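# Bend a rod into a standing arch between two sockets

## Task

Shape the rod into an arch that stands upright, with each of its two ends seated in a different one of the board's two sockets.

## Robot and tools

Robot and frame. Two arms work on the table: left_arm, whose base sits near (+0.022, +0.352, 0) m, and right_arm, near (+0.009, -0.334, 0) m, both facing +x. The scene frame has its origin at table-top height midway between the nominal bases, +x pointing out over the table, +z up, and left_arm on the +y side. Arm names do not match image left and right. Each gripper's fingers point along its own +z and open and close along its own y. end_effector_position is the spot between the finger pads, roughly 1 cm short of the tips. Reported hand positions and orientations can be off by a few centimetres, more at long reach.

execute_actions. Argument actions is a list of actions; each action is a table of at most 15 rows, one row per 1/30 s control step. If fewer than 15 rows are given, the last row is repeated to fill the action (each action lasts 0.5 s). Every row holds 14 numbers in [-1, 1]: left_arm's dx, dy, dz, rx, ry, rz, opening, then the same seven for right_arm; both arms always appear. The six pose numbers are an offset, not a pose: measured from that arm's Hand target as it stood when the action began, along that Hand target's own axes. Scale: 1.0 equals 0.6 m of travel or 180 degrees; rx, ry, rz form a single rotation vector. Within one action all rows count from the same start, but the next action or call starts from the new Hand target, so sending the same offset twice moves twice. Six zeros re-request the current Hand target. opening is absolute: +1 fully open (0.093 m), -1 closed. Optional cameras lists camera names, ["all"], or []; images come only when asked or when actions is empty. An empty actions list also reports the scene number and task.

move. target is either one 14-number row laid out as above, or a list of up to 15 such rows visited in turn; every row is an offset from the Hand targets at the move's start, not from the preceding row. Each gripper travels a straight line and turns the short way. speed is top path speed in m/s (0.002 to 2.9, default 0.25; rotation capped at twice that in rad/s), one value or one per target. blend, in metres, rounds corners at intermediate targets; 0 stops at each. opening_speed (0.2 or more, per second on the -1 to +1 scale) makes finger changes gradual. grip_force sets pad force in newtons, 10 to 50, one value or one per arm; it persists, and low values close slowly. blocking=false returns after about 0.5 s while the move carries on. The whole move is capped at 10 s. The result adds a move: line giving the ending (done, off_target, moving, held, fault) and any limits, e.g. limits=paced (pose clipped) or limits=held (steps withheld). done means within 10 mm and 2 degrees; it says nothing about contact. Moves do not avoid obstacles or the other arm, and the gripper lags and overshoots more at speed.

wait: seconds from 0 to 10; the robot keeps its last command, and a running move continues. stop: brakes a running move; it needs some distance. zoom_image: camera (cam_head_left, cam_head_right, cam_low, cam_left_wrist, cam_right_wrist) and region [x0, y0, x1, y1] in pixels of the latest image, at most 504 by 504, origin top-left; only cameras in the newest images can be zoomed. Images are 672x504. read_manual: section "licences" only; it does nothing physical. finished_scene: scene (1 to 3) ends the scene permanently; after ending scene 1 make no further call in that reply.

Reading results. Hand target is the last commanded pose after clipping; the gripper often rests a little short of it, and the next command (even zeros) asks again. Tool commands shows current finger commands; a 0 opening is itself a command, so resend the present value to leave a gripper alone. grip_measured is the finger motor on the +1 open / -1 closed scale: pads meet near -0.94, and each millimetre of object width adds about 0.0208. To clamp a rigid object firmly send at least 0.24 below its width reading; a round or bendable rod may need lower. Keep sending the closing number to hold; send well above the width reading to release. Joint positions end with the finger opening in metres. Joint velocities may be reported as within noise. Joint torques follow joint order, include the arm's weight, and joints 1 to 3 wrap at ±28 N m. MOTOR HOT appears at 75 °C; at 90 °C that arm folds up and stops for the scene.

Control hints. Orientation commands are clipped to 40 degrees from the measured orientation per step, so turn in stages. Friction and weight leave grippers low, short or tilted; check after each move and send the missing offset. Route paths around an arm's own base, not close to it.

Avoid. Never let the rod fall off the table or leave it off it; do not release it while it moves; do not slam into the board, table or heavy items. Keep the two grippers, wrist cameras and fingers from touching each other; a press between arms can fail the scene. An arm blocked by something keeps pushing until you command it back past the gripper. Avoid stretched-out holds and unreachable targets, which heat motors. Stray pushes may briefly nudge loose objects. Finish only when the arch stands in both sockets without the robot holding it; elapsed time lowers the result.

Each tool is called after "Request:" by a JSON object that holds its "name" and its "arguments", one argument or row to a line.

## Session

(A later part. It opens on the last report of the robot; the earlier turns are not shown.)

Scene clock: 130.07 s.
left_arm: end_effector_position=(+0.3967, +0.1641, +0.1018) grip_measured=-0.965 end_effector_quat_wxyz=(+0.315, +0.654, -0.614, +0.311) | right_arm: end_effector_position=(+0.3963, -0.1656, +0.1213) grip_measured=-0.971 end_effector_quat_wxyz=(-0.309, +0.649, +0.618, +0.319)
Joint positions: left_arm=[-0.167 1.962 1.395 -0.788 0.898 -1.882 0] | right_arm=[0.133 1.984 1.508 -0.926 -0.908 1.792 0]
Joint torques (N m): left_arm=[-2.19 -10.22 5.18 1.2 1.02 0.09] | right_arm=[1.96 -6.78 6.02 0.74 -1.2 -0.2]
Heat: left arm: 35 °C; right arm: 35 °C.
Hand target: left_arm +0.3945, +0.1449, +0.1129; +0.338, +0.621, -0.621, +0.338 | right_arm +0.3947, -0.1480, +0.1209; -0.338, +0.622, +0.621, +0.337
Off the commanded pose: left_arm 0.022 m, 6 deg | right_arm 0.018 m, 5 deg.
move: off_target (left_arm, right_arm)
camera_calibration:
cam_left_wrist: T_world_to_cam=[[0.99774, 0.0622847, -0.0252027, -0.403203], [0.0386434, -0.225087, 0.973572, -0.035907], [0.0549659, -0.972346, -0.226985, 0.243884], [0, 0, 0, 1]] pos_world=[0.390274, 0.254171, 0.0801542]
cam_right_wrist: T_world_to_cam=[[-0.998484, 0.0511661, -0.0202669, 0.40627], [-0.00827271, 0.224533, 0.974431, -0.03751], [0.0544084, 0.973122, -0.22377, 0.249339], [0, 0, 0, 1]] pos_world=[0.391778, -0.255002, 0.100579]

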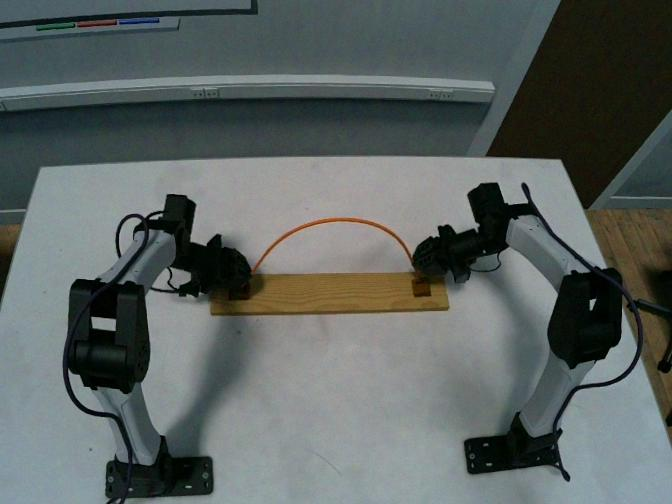

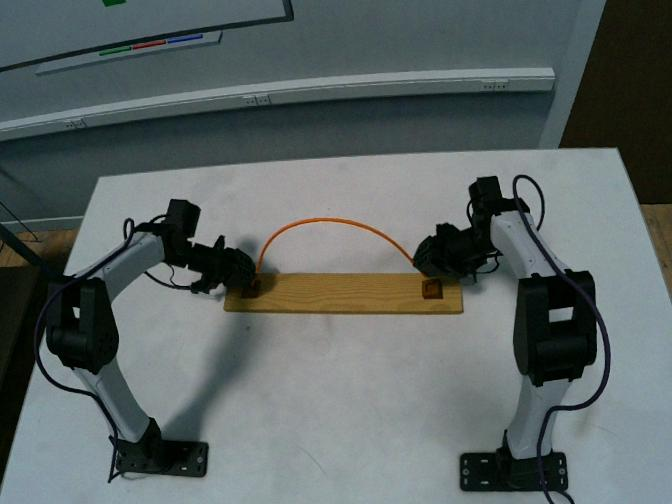

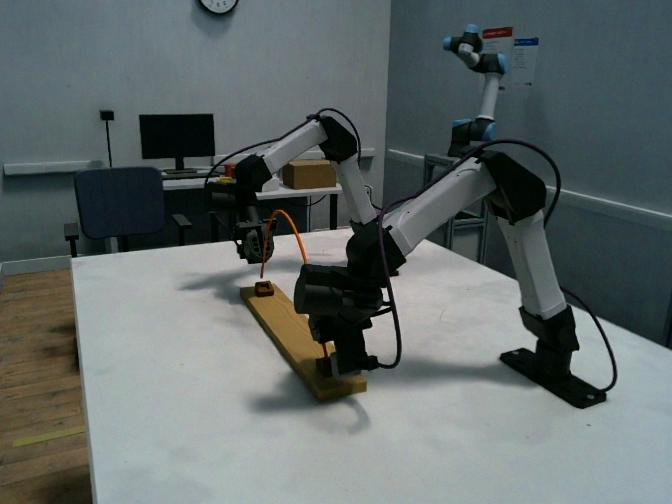

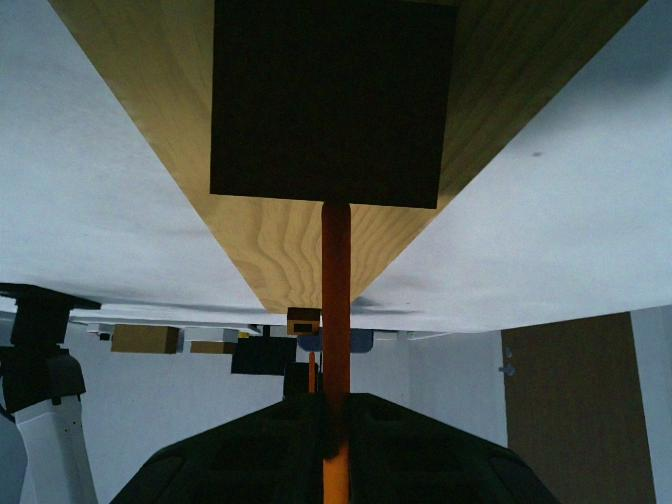

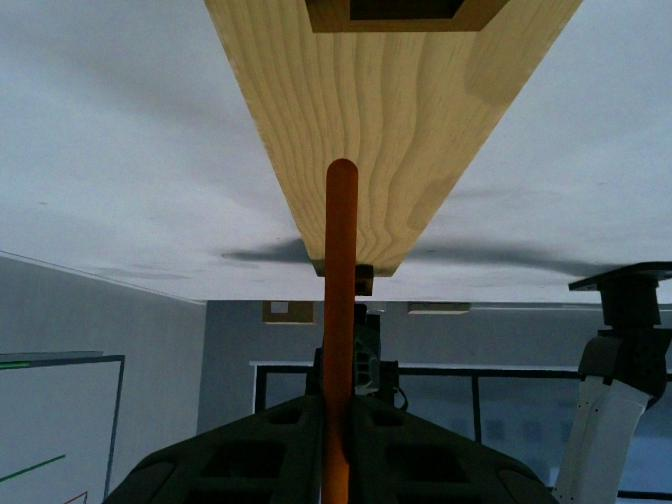

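Request:
{"name": "move", "arguments": {
  "target": [
    [0,0.0033,0,0,0,0,-1,0,-0.015,0,0,0,0,-1],
    [-0.0232,0.0033,0.0071,0,0,0,-1,-0.0297,-0.015,0.0094,0,0,0,-1]
  ],
  "speed": 0.06,
  "cameras": ["all"]
}}

Request:
{"name": "zoom_image", "arguments": {
  "camera": "cam_low",
  "region": [220, 230, 370, 400]
}}

Request:
{"name": "zoom_image", "arguments": {
  "camera": "cam_head_right",
  "region": [210, 250, 290, 330]
}}

Request:
{"name": "zoom_image", "arguments": {
  "camera": "cam_head_left",
  "region": [380, 240, 460, 320]
}}

Scene clock: 148.53 s.
left_arm: end_effector_position=(+0.3949, +0.1666, +0.0927) grip_measured=-0.965 end_effector_quat_wxyz=(+0.312, +0.651, -0.616, +0.315) | right_arm: end_effector_position=(+0.3882, -0.1691, +0.1012) grip_measured=-0.971 end_effector_quat_wxyz=(-0.311, +0.649, +0.618, +0.316)
Joint positions: left_arm=[-0.16 1.962 1.355 -0.744 0.9 -1.87 0] | right_arm=[0.126 1.984 1.427 -0.866 -0.911 1.772 0]
Joint torques (N m): left_arm=[-1.98 -9.09 5.05 1.19 1.02 0.11] | right_arm=[1.7 -7.42 5.2 0.76 -1.23 -0.21]
Heat: left arm: 37 °C; right arm: 34 °C.
Hand target: left_arm +0.3926, +0.1488, +0.0989; +0.338, +0.621, -0.621, +0.338 | right_arm +0.3856, -0.1530, +0.1029; -0.338, +0.622, +0.621, +0.337
Off the commanded pose: left_arm 0.019 m, 5 deg | right_arm 0.016 m, 5 deg.
move: off_target (left_arm, right_arm)
camera_calibration:
cam_left_wrist: T_world_to_cam=[[0.998092, 0.0604897, -0.0123528, -0.402905], [0.0255422, -0.222421, 0.974616, -0.0217908], [0.0562067, -0.973072, -0.223542, 0.243706], [0, 0, 0, 1]] pos_world=[0.388995, 0.256668, 0.0707391]
cam_right_wrist: T_world_to_cam=[[-0.998826, 0.0460999, -0.014875, 0.396623], [-0.00414444, 0.224625, 0.974436, -0.018763], [0.0482627, 0.973354, -0.224171, 0.251123], [0, 0, 0, 1]] pos_world=[0.38396, -0.258501, 0.0804775]

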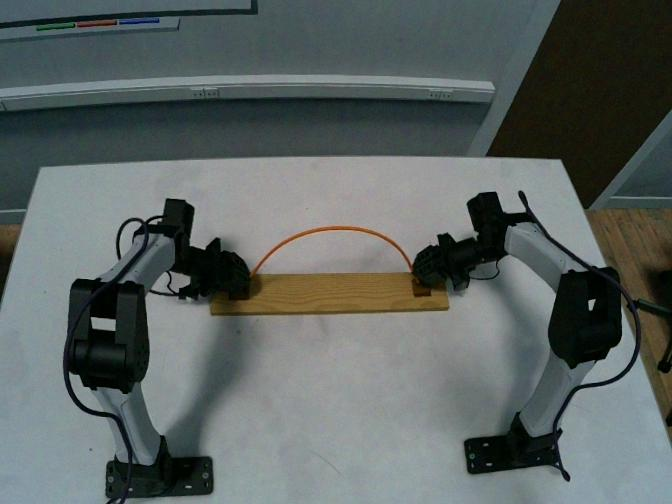

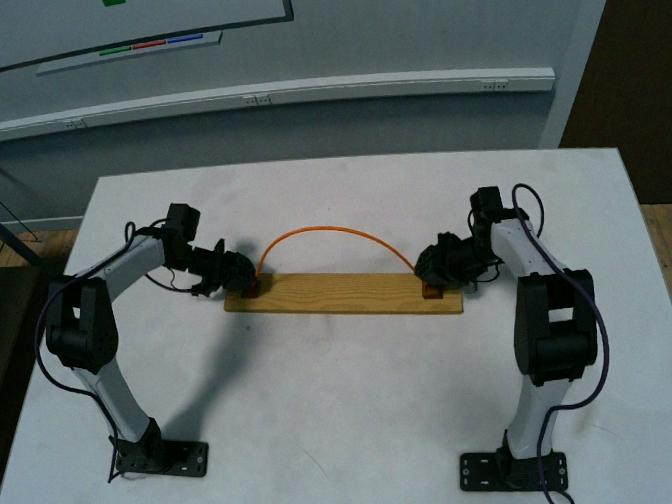

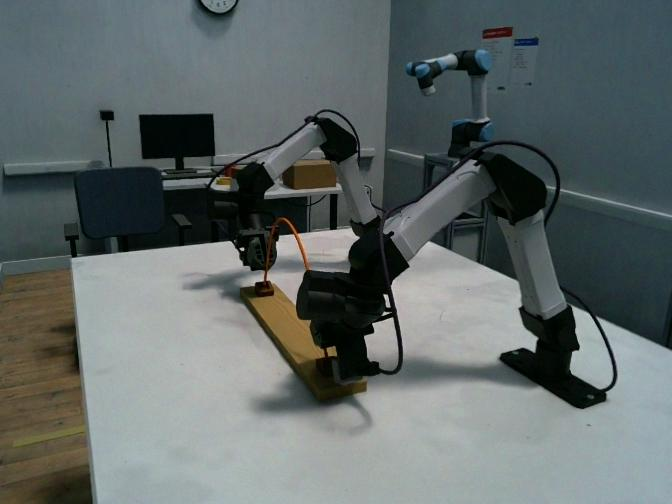

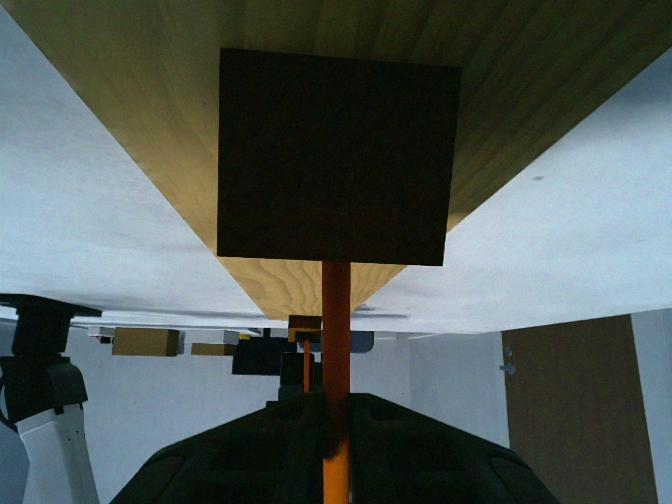

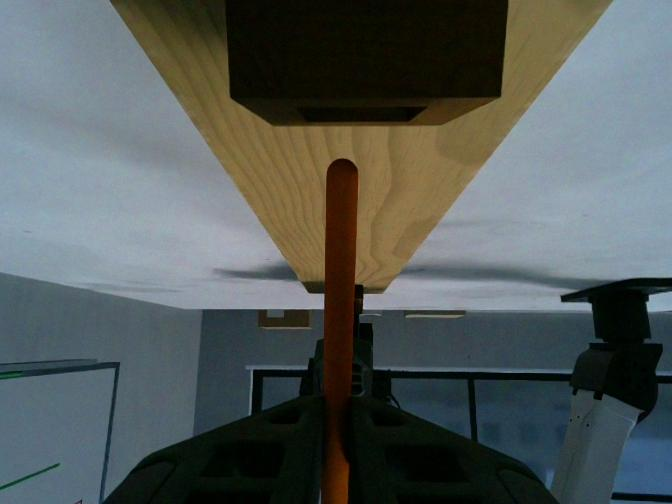

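Scaled by 2.965.

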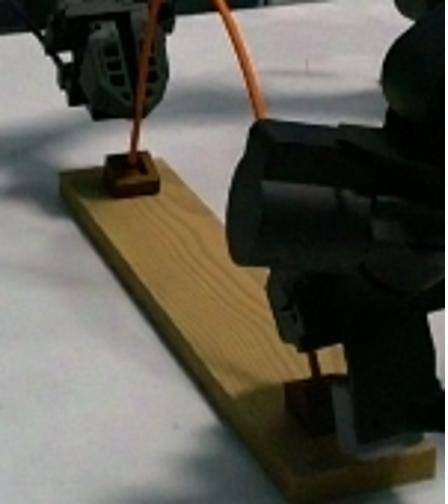

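Scaled by 6.300.

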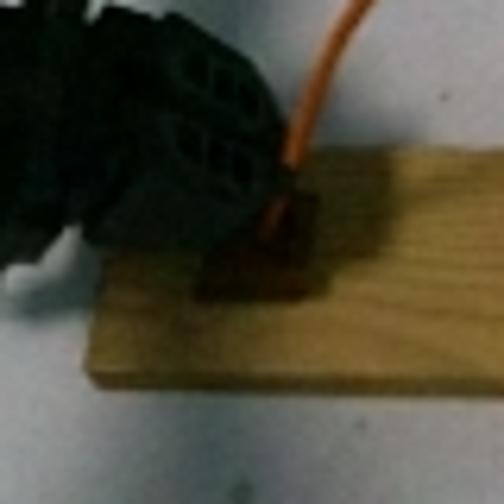

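Scaled by 6.300.

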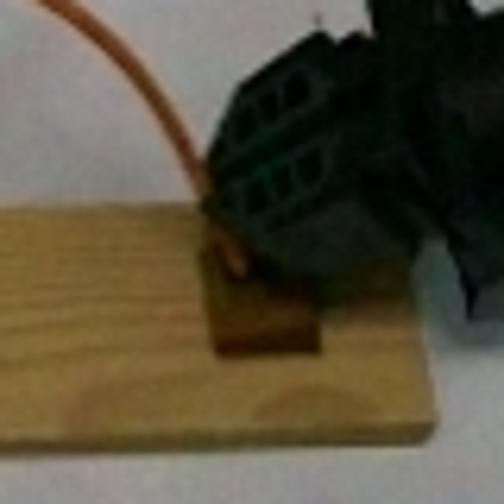

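Request:
{"name": "move", "arguments": {
  "target": [-0.0167,-0.0017,0.005,0,0,0,-1,-0.0352,-0.005,0.007,0,0,0,-1],
  "speed": 0.06,
  "cameras": ["all"]
}}

Request:
{"name": "zoom_image", "arguments": {
  "camera": "cam_low",
  "region": [220, 230, 370, 400]
}}

Request:
{"name": "zoom_image", "arguments": {
  "camera": "cam_head_left",
  "region": [380, 240, 460, 320]
}}

Scene clock: 164.00 s.
left_arm: end_effector_position=(+0.3962, +0.1647, +0.0905) grip_measured=-0.965 end_effector_quat_wxyz=(+0.320, +0.642, -0.616, +0.327) | right_arm: end_effector_position=(+0.3849, -0.1747, +0.0843) grip_measured=-0.971 end_effector_quat_wxyz=(-0.315, +0.645, +0.619, +0.320)
Joint positions: left_arm=[-0.157 1.974 1.345 -0.715 0.931 -1.86 0] | right_arm=[0.108 2.002 1.375 -0.821 -0.925 1.738 0]
Joint torques (N m): left_arm=[-1.66 -8.49 4.62 1.18 0.78 0.12] | right_arm=[1.59 -6.9 5.11 0.69 -1.1 -0.12]
Heat: left arm: 37 °C; right arm: 35 °C.
Hand target: left_arm +0.3935, +0.1517, +0.0890; +0.338, +0.621, -0.621, +0.338 | right_arm +0.3826, -0.1610, +0.0828; -0.338, +0.622, +0.621, +0.337
Off the commanded pose: left_arm 0.013 m, 3 deg | right_arm 0.014 m, 4 deg.
move: off_target (left_arm, right_arm)
camera_calibration:
cam_left_wrist: T_world_to_cam=[[0.99869, 0.0510329, -0.0037201, -0.403502], [0.0135247, -0.193156, 0.981075, -0.0207681], [0.0493485, -0.97984, -0.193593, 0.24233], [0, 0, 0, 1]] pos_world=[0.391296, 0.254025, 0.0657874]
cam_right_wrist: T_world_to_cam=[[-0.99899, 0.0414837, -0.0172402, 0.39279], [-0.00799571, 0.213449, 0.976922, -0.00179038], [0.0442062, 0.976073, -0.212902, 0.254058], [0, 0, 0, 1]] pos_world=[0.381149, -0.263892, 0.0626103]

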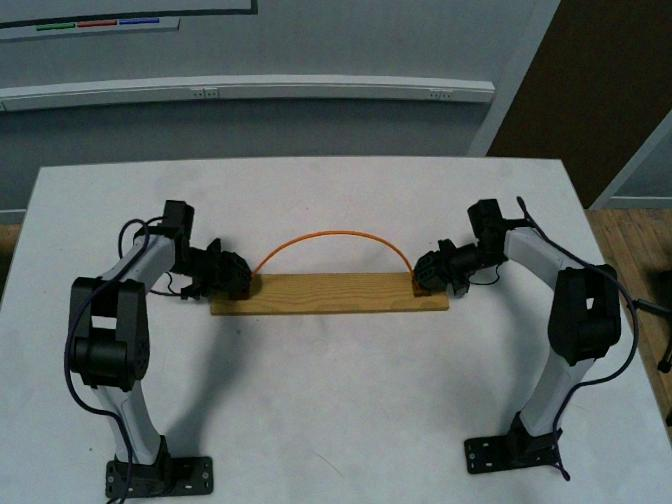

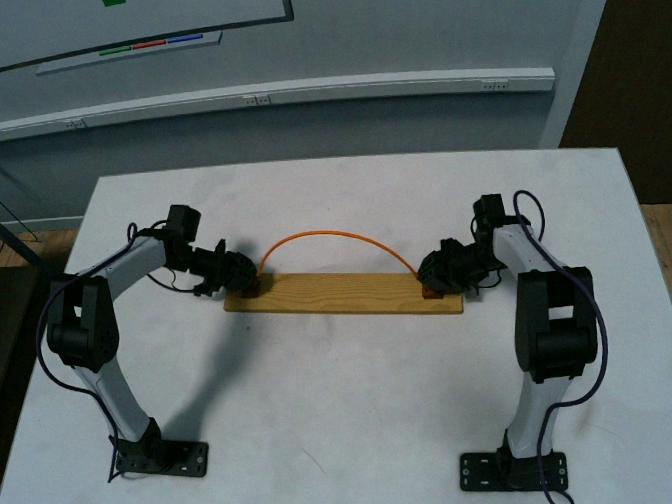

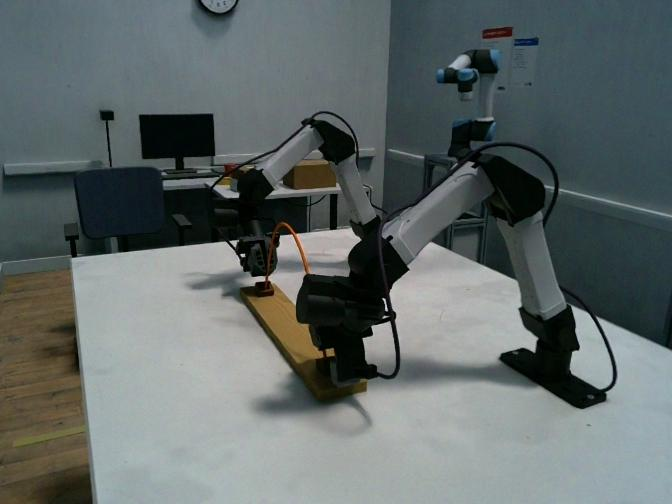

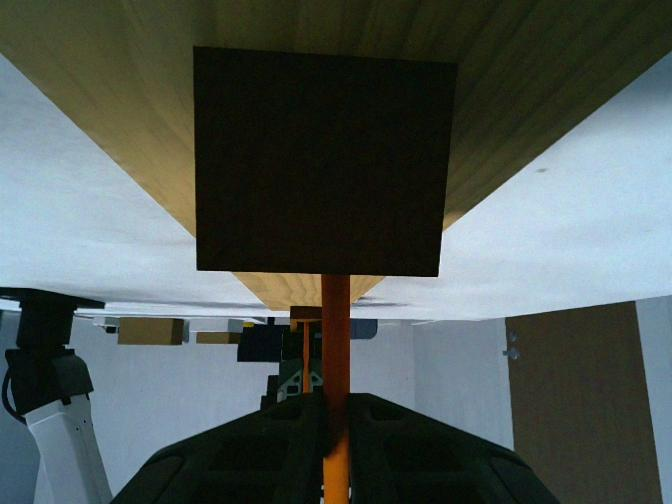

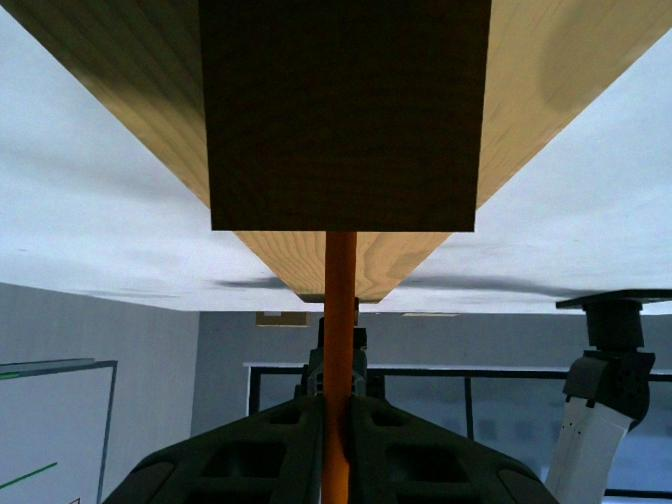

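Scaled by 2.965.

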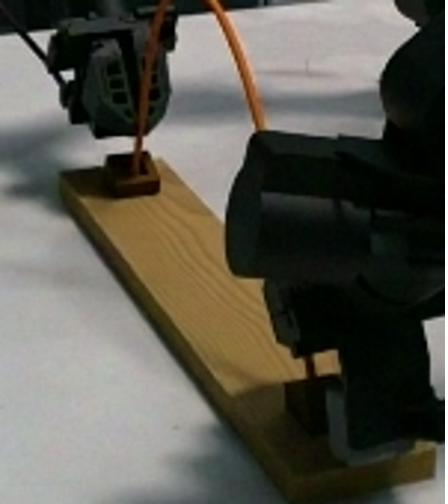

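Scaled by 6.300.

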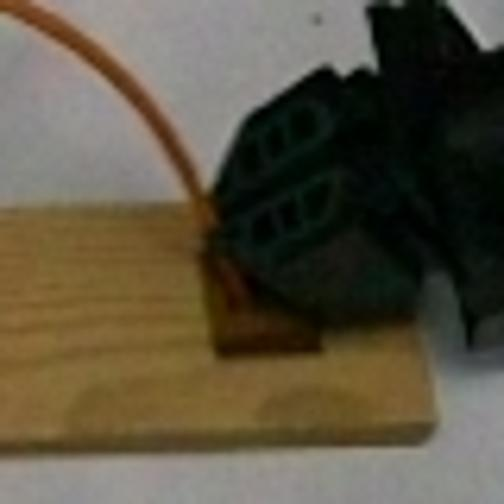

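Request:
{"name": "move", "arguments": {
  "target": [0,0,0,0,0,0,-0.4,0,0,0,0,0,0,-0.4],
  "opening_speed": 0.3,
  "cameras": ["cam_left_wrist","cam_right_wrist","cam_low"]
}}

Scene clock: 175.63 s.
left_arm: end_effector_position=(+0.3931, +0.1546, +0.0908) grip_measured=-0.403 end_effector_quat_wxyz=(+0.334, +0.629, -0.619, +0.331) | right_arm: end_effector_position=(+0.3844, -0.1639, +0.0920) grip_measured=-0.402 end_effector_quat_wxyz=(-0.331, +0.626, +0.620, +0.338)
Joint positions: left_arm=[-0.176 1.985 1.345 -0.703 0.96 -1.86 0.026] | right_arm=[0.123 2.002 1.375 -0.802 -0.978 1.736 0.026]
Joint torques (N m): left_arm=[-0.09 -9.39 4.62 1.06 0.51 0.1] | right_arm=[0.28 -6.98 5.22 0.63 -0.54 -0.15]
Heat: left arm: 38 °C; right arm: 35 °C.
Hand target: left_arm +0.3935, +0.1517, +0.0890; +0.338, +0.621, -0.621, +0.338 | right_arm +0.3827, -0.1611, +0.0829; -0.338, +0.622, +0.621, +0.337
Off the commanded pose: left_arm 0.003 m, 1 deg | right_arm 0.010 m, 1 deg.
move: done
camera_calibration:
cam_left_wrist: T_world_to_cam=[[0.999663, 0.0251084, -0.00658292, -0.395995], [0.0106564, -0.165734, 0.986113, -0.0265044], [0.0236687, -0.985851, -0.165946, 0.241176], [0, 0, 0, 1]] pos_world=[0.390436, 0.243314, 0.0635518]
cam_right_wrist: T_world_to_cam=[[-0.999282, 0.0201798, -0.0320512, 0.389901], [-0.0284189, 0.159917, 0.986721, -0.0134377], [0.0250374, 0.986924, -0.159228, 0.249395], [0, 0, 0, 1]] pos_world=[0.382995, -0.251854, 0.0654669]
Images, in order (width x height): cam_low 672x504, cam_left_wrist 672x504, cam_right_wrist 672x504.

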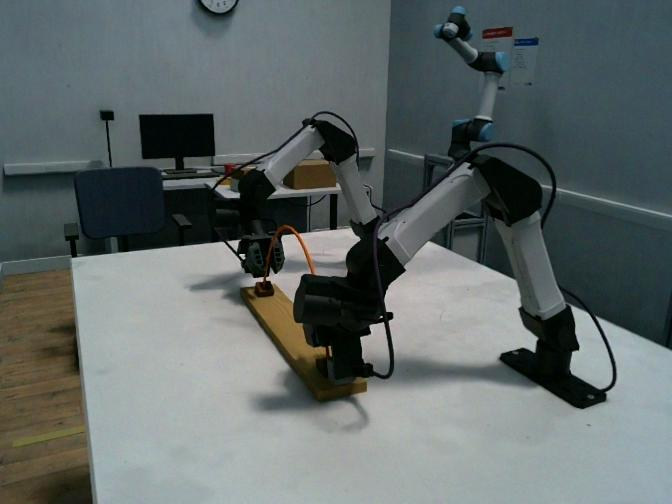

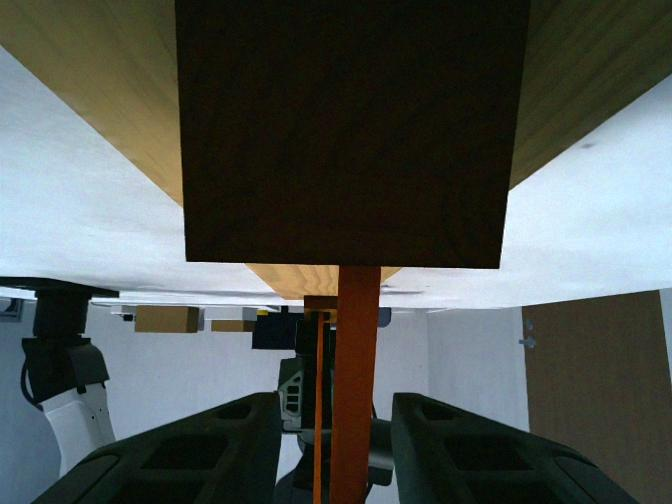

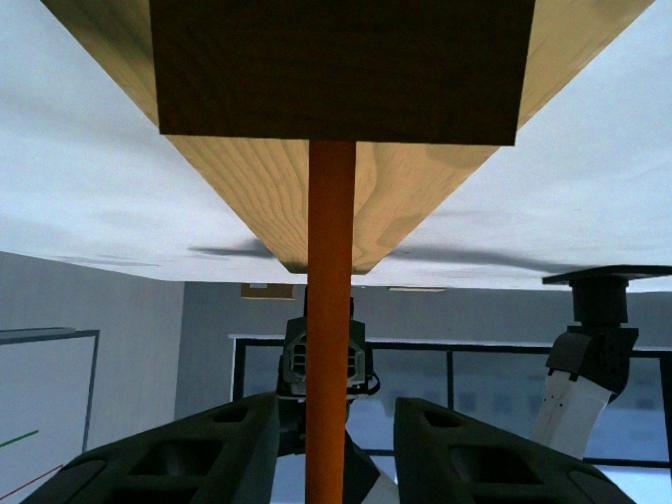

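Retreat.

Request:
{"name": "move", "arguments": {
  "target": [
    [0,0,0,0,0,0,-0.4,0,0,0,0,0,0,0],
    [0,0,-0.2,0,0,0,0,0,0,-0.2,0,0,0,0]
  ],
  "speed": 0.12,
  "opening_speed": 0.5,
  "cameras": ["cam_low","cam_head_left","cam_right_wrist"]
}}

Request:
{"name": "zoom_image", "arguments": {
  "camera": "cam_low",
  "region": [220, 210, 400, 410]
}}

Request:
{"name": "zoom_image", "arguments": {
  "camera": "cam_head_left",
  "region": [200, 200, 460, 330]
}}

Scene clock: 186.50 s.
left_arm: end_effector_position=(+0.3917, +0.2536, +0.1503) grip_measured=-0.003 end_effector_quat_wxyz=(+0.335, +0.626, -0.620, +0.335) | right_arm: end_effector_position=(+0.3789, -0.2599, +0.1498) grip_measured=-0.002 end_effector_quat_wxyz=(-0.340, +0.624, +0.615, +0.341)
Joint positions: left_arm=[0.092 2.018 1.637 -1.354 0.978 -1.378 0.045] | right_arm=[-0.139 2.065 1.687 -1.462 -0.981 1.258 0.045]
Joint torques (N m): left_arm=[0.02 -9.42 6.75 -0.28 0.43 0.13] | right_arm=[-0.13 -7.17 8.79 -0.33 -0.3 -0.16]
Heat: left arm: 38 °C; right arm: 35 °C.
Hand target: left_arm +0.3936, +0.2525, +0.1541; +0.338, +0.621, -0.621, +0.338 | right_arm +0.3827, -0.2617, +0.1482; -0.338, +0.622, +0.621, +0.337
Off the commanded pose: left_arm 0.004 m, 1 deg | right_arm 0.005 m, 1 deg.
move: done
camera_calibration:
cam_right_wrist: T_world_to_cam=[[-0.999599, 0.0180523, -0.0218128, 0.38625], [-0.0190666, 0.140362, 0.989917, -0.064359], [0.020932, 0.989936, -0.139961, 0.352855], [0, 0, 0, 1]] pos_world=[0.377482, -0.347243, 0.121521]
Images, in order (width x height): cam_head_left 672x504, cam_low 672x504, cam_right_wrist 672x504.

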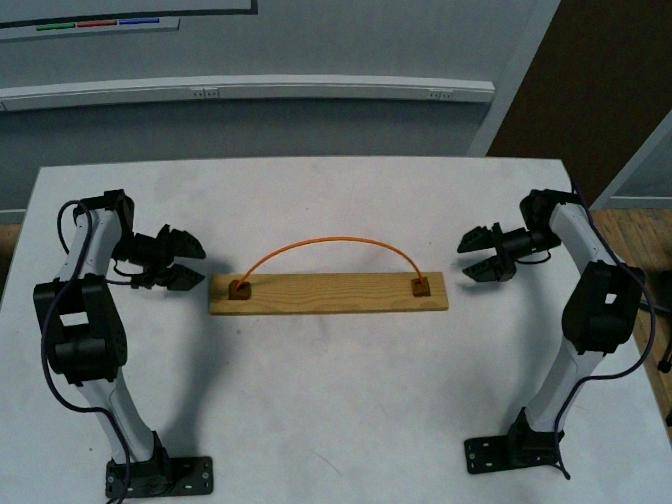

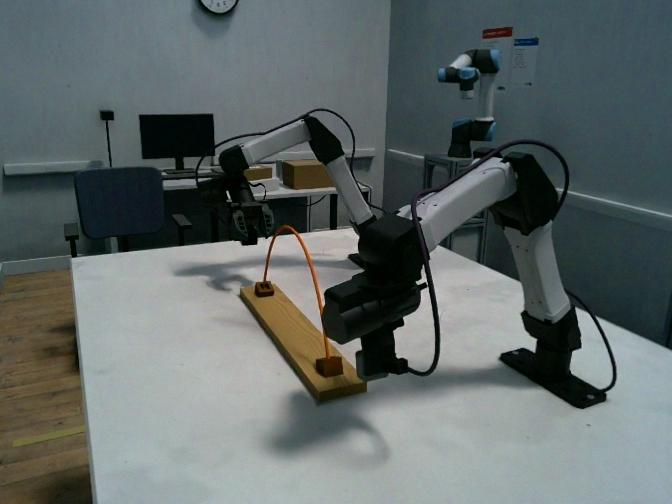

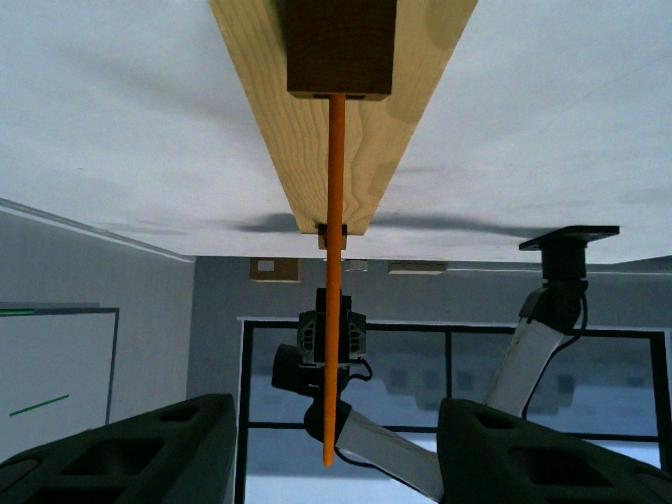

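Scaled by 2.520.

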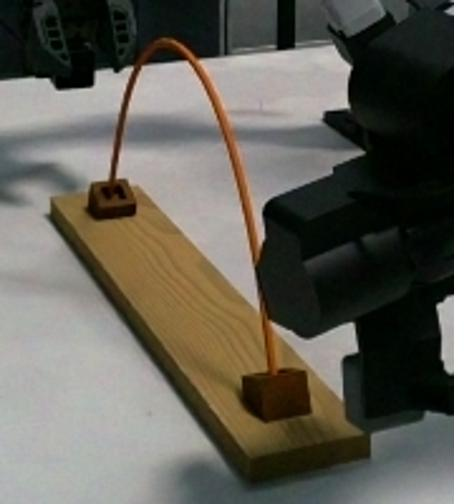

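Scaled by 1.938.

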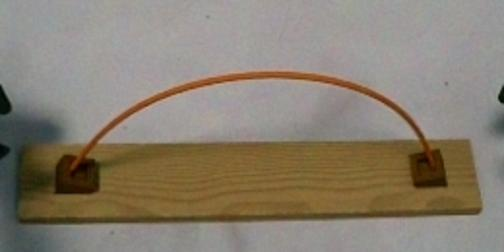

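Request:
{"name": "finished_scene", "arguments": {
  "scene": 3
}}

The scene is finished: the task was done.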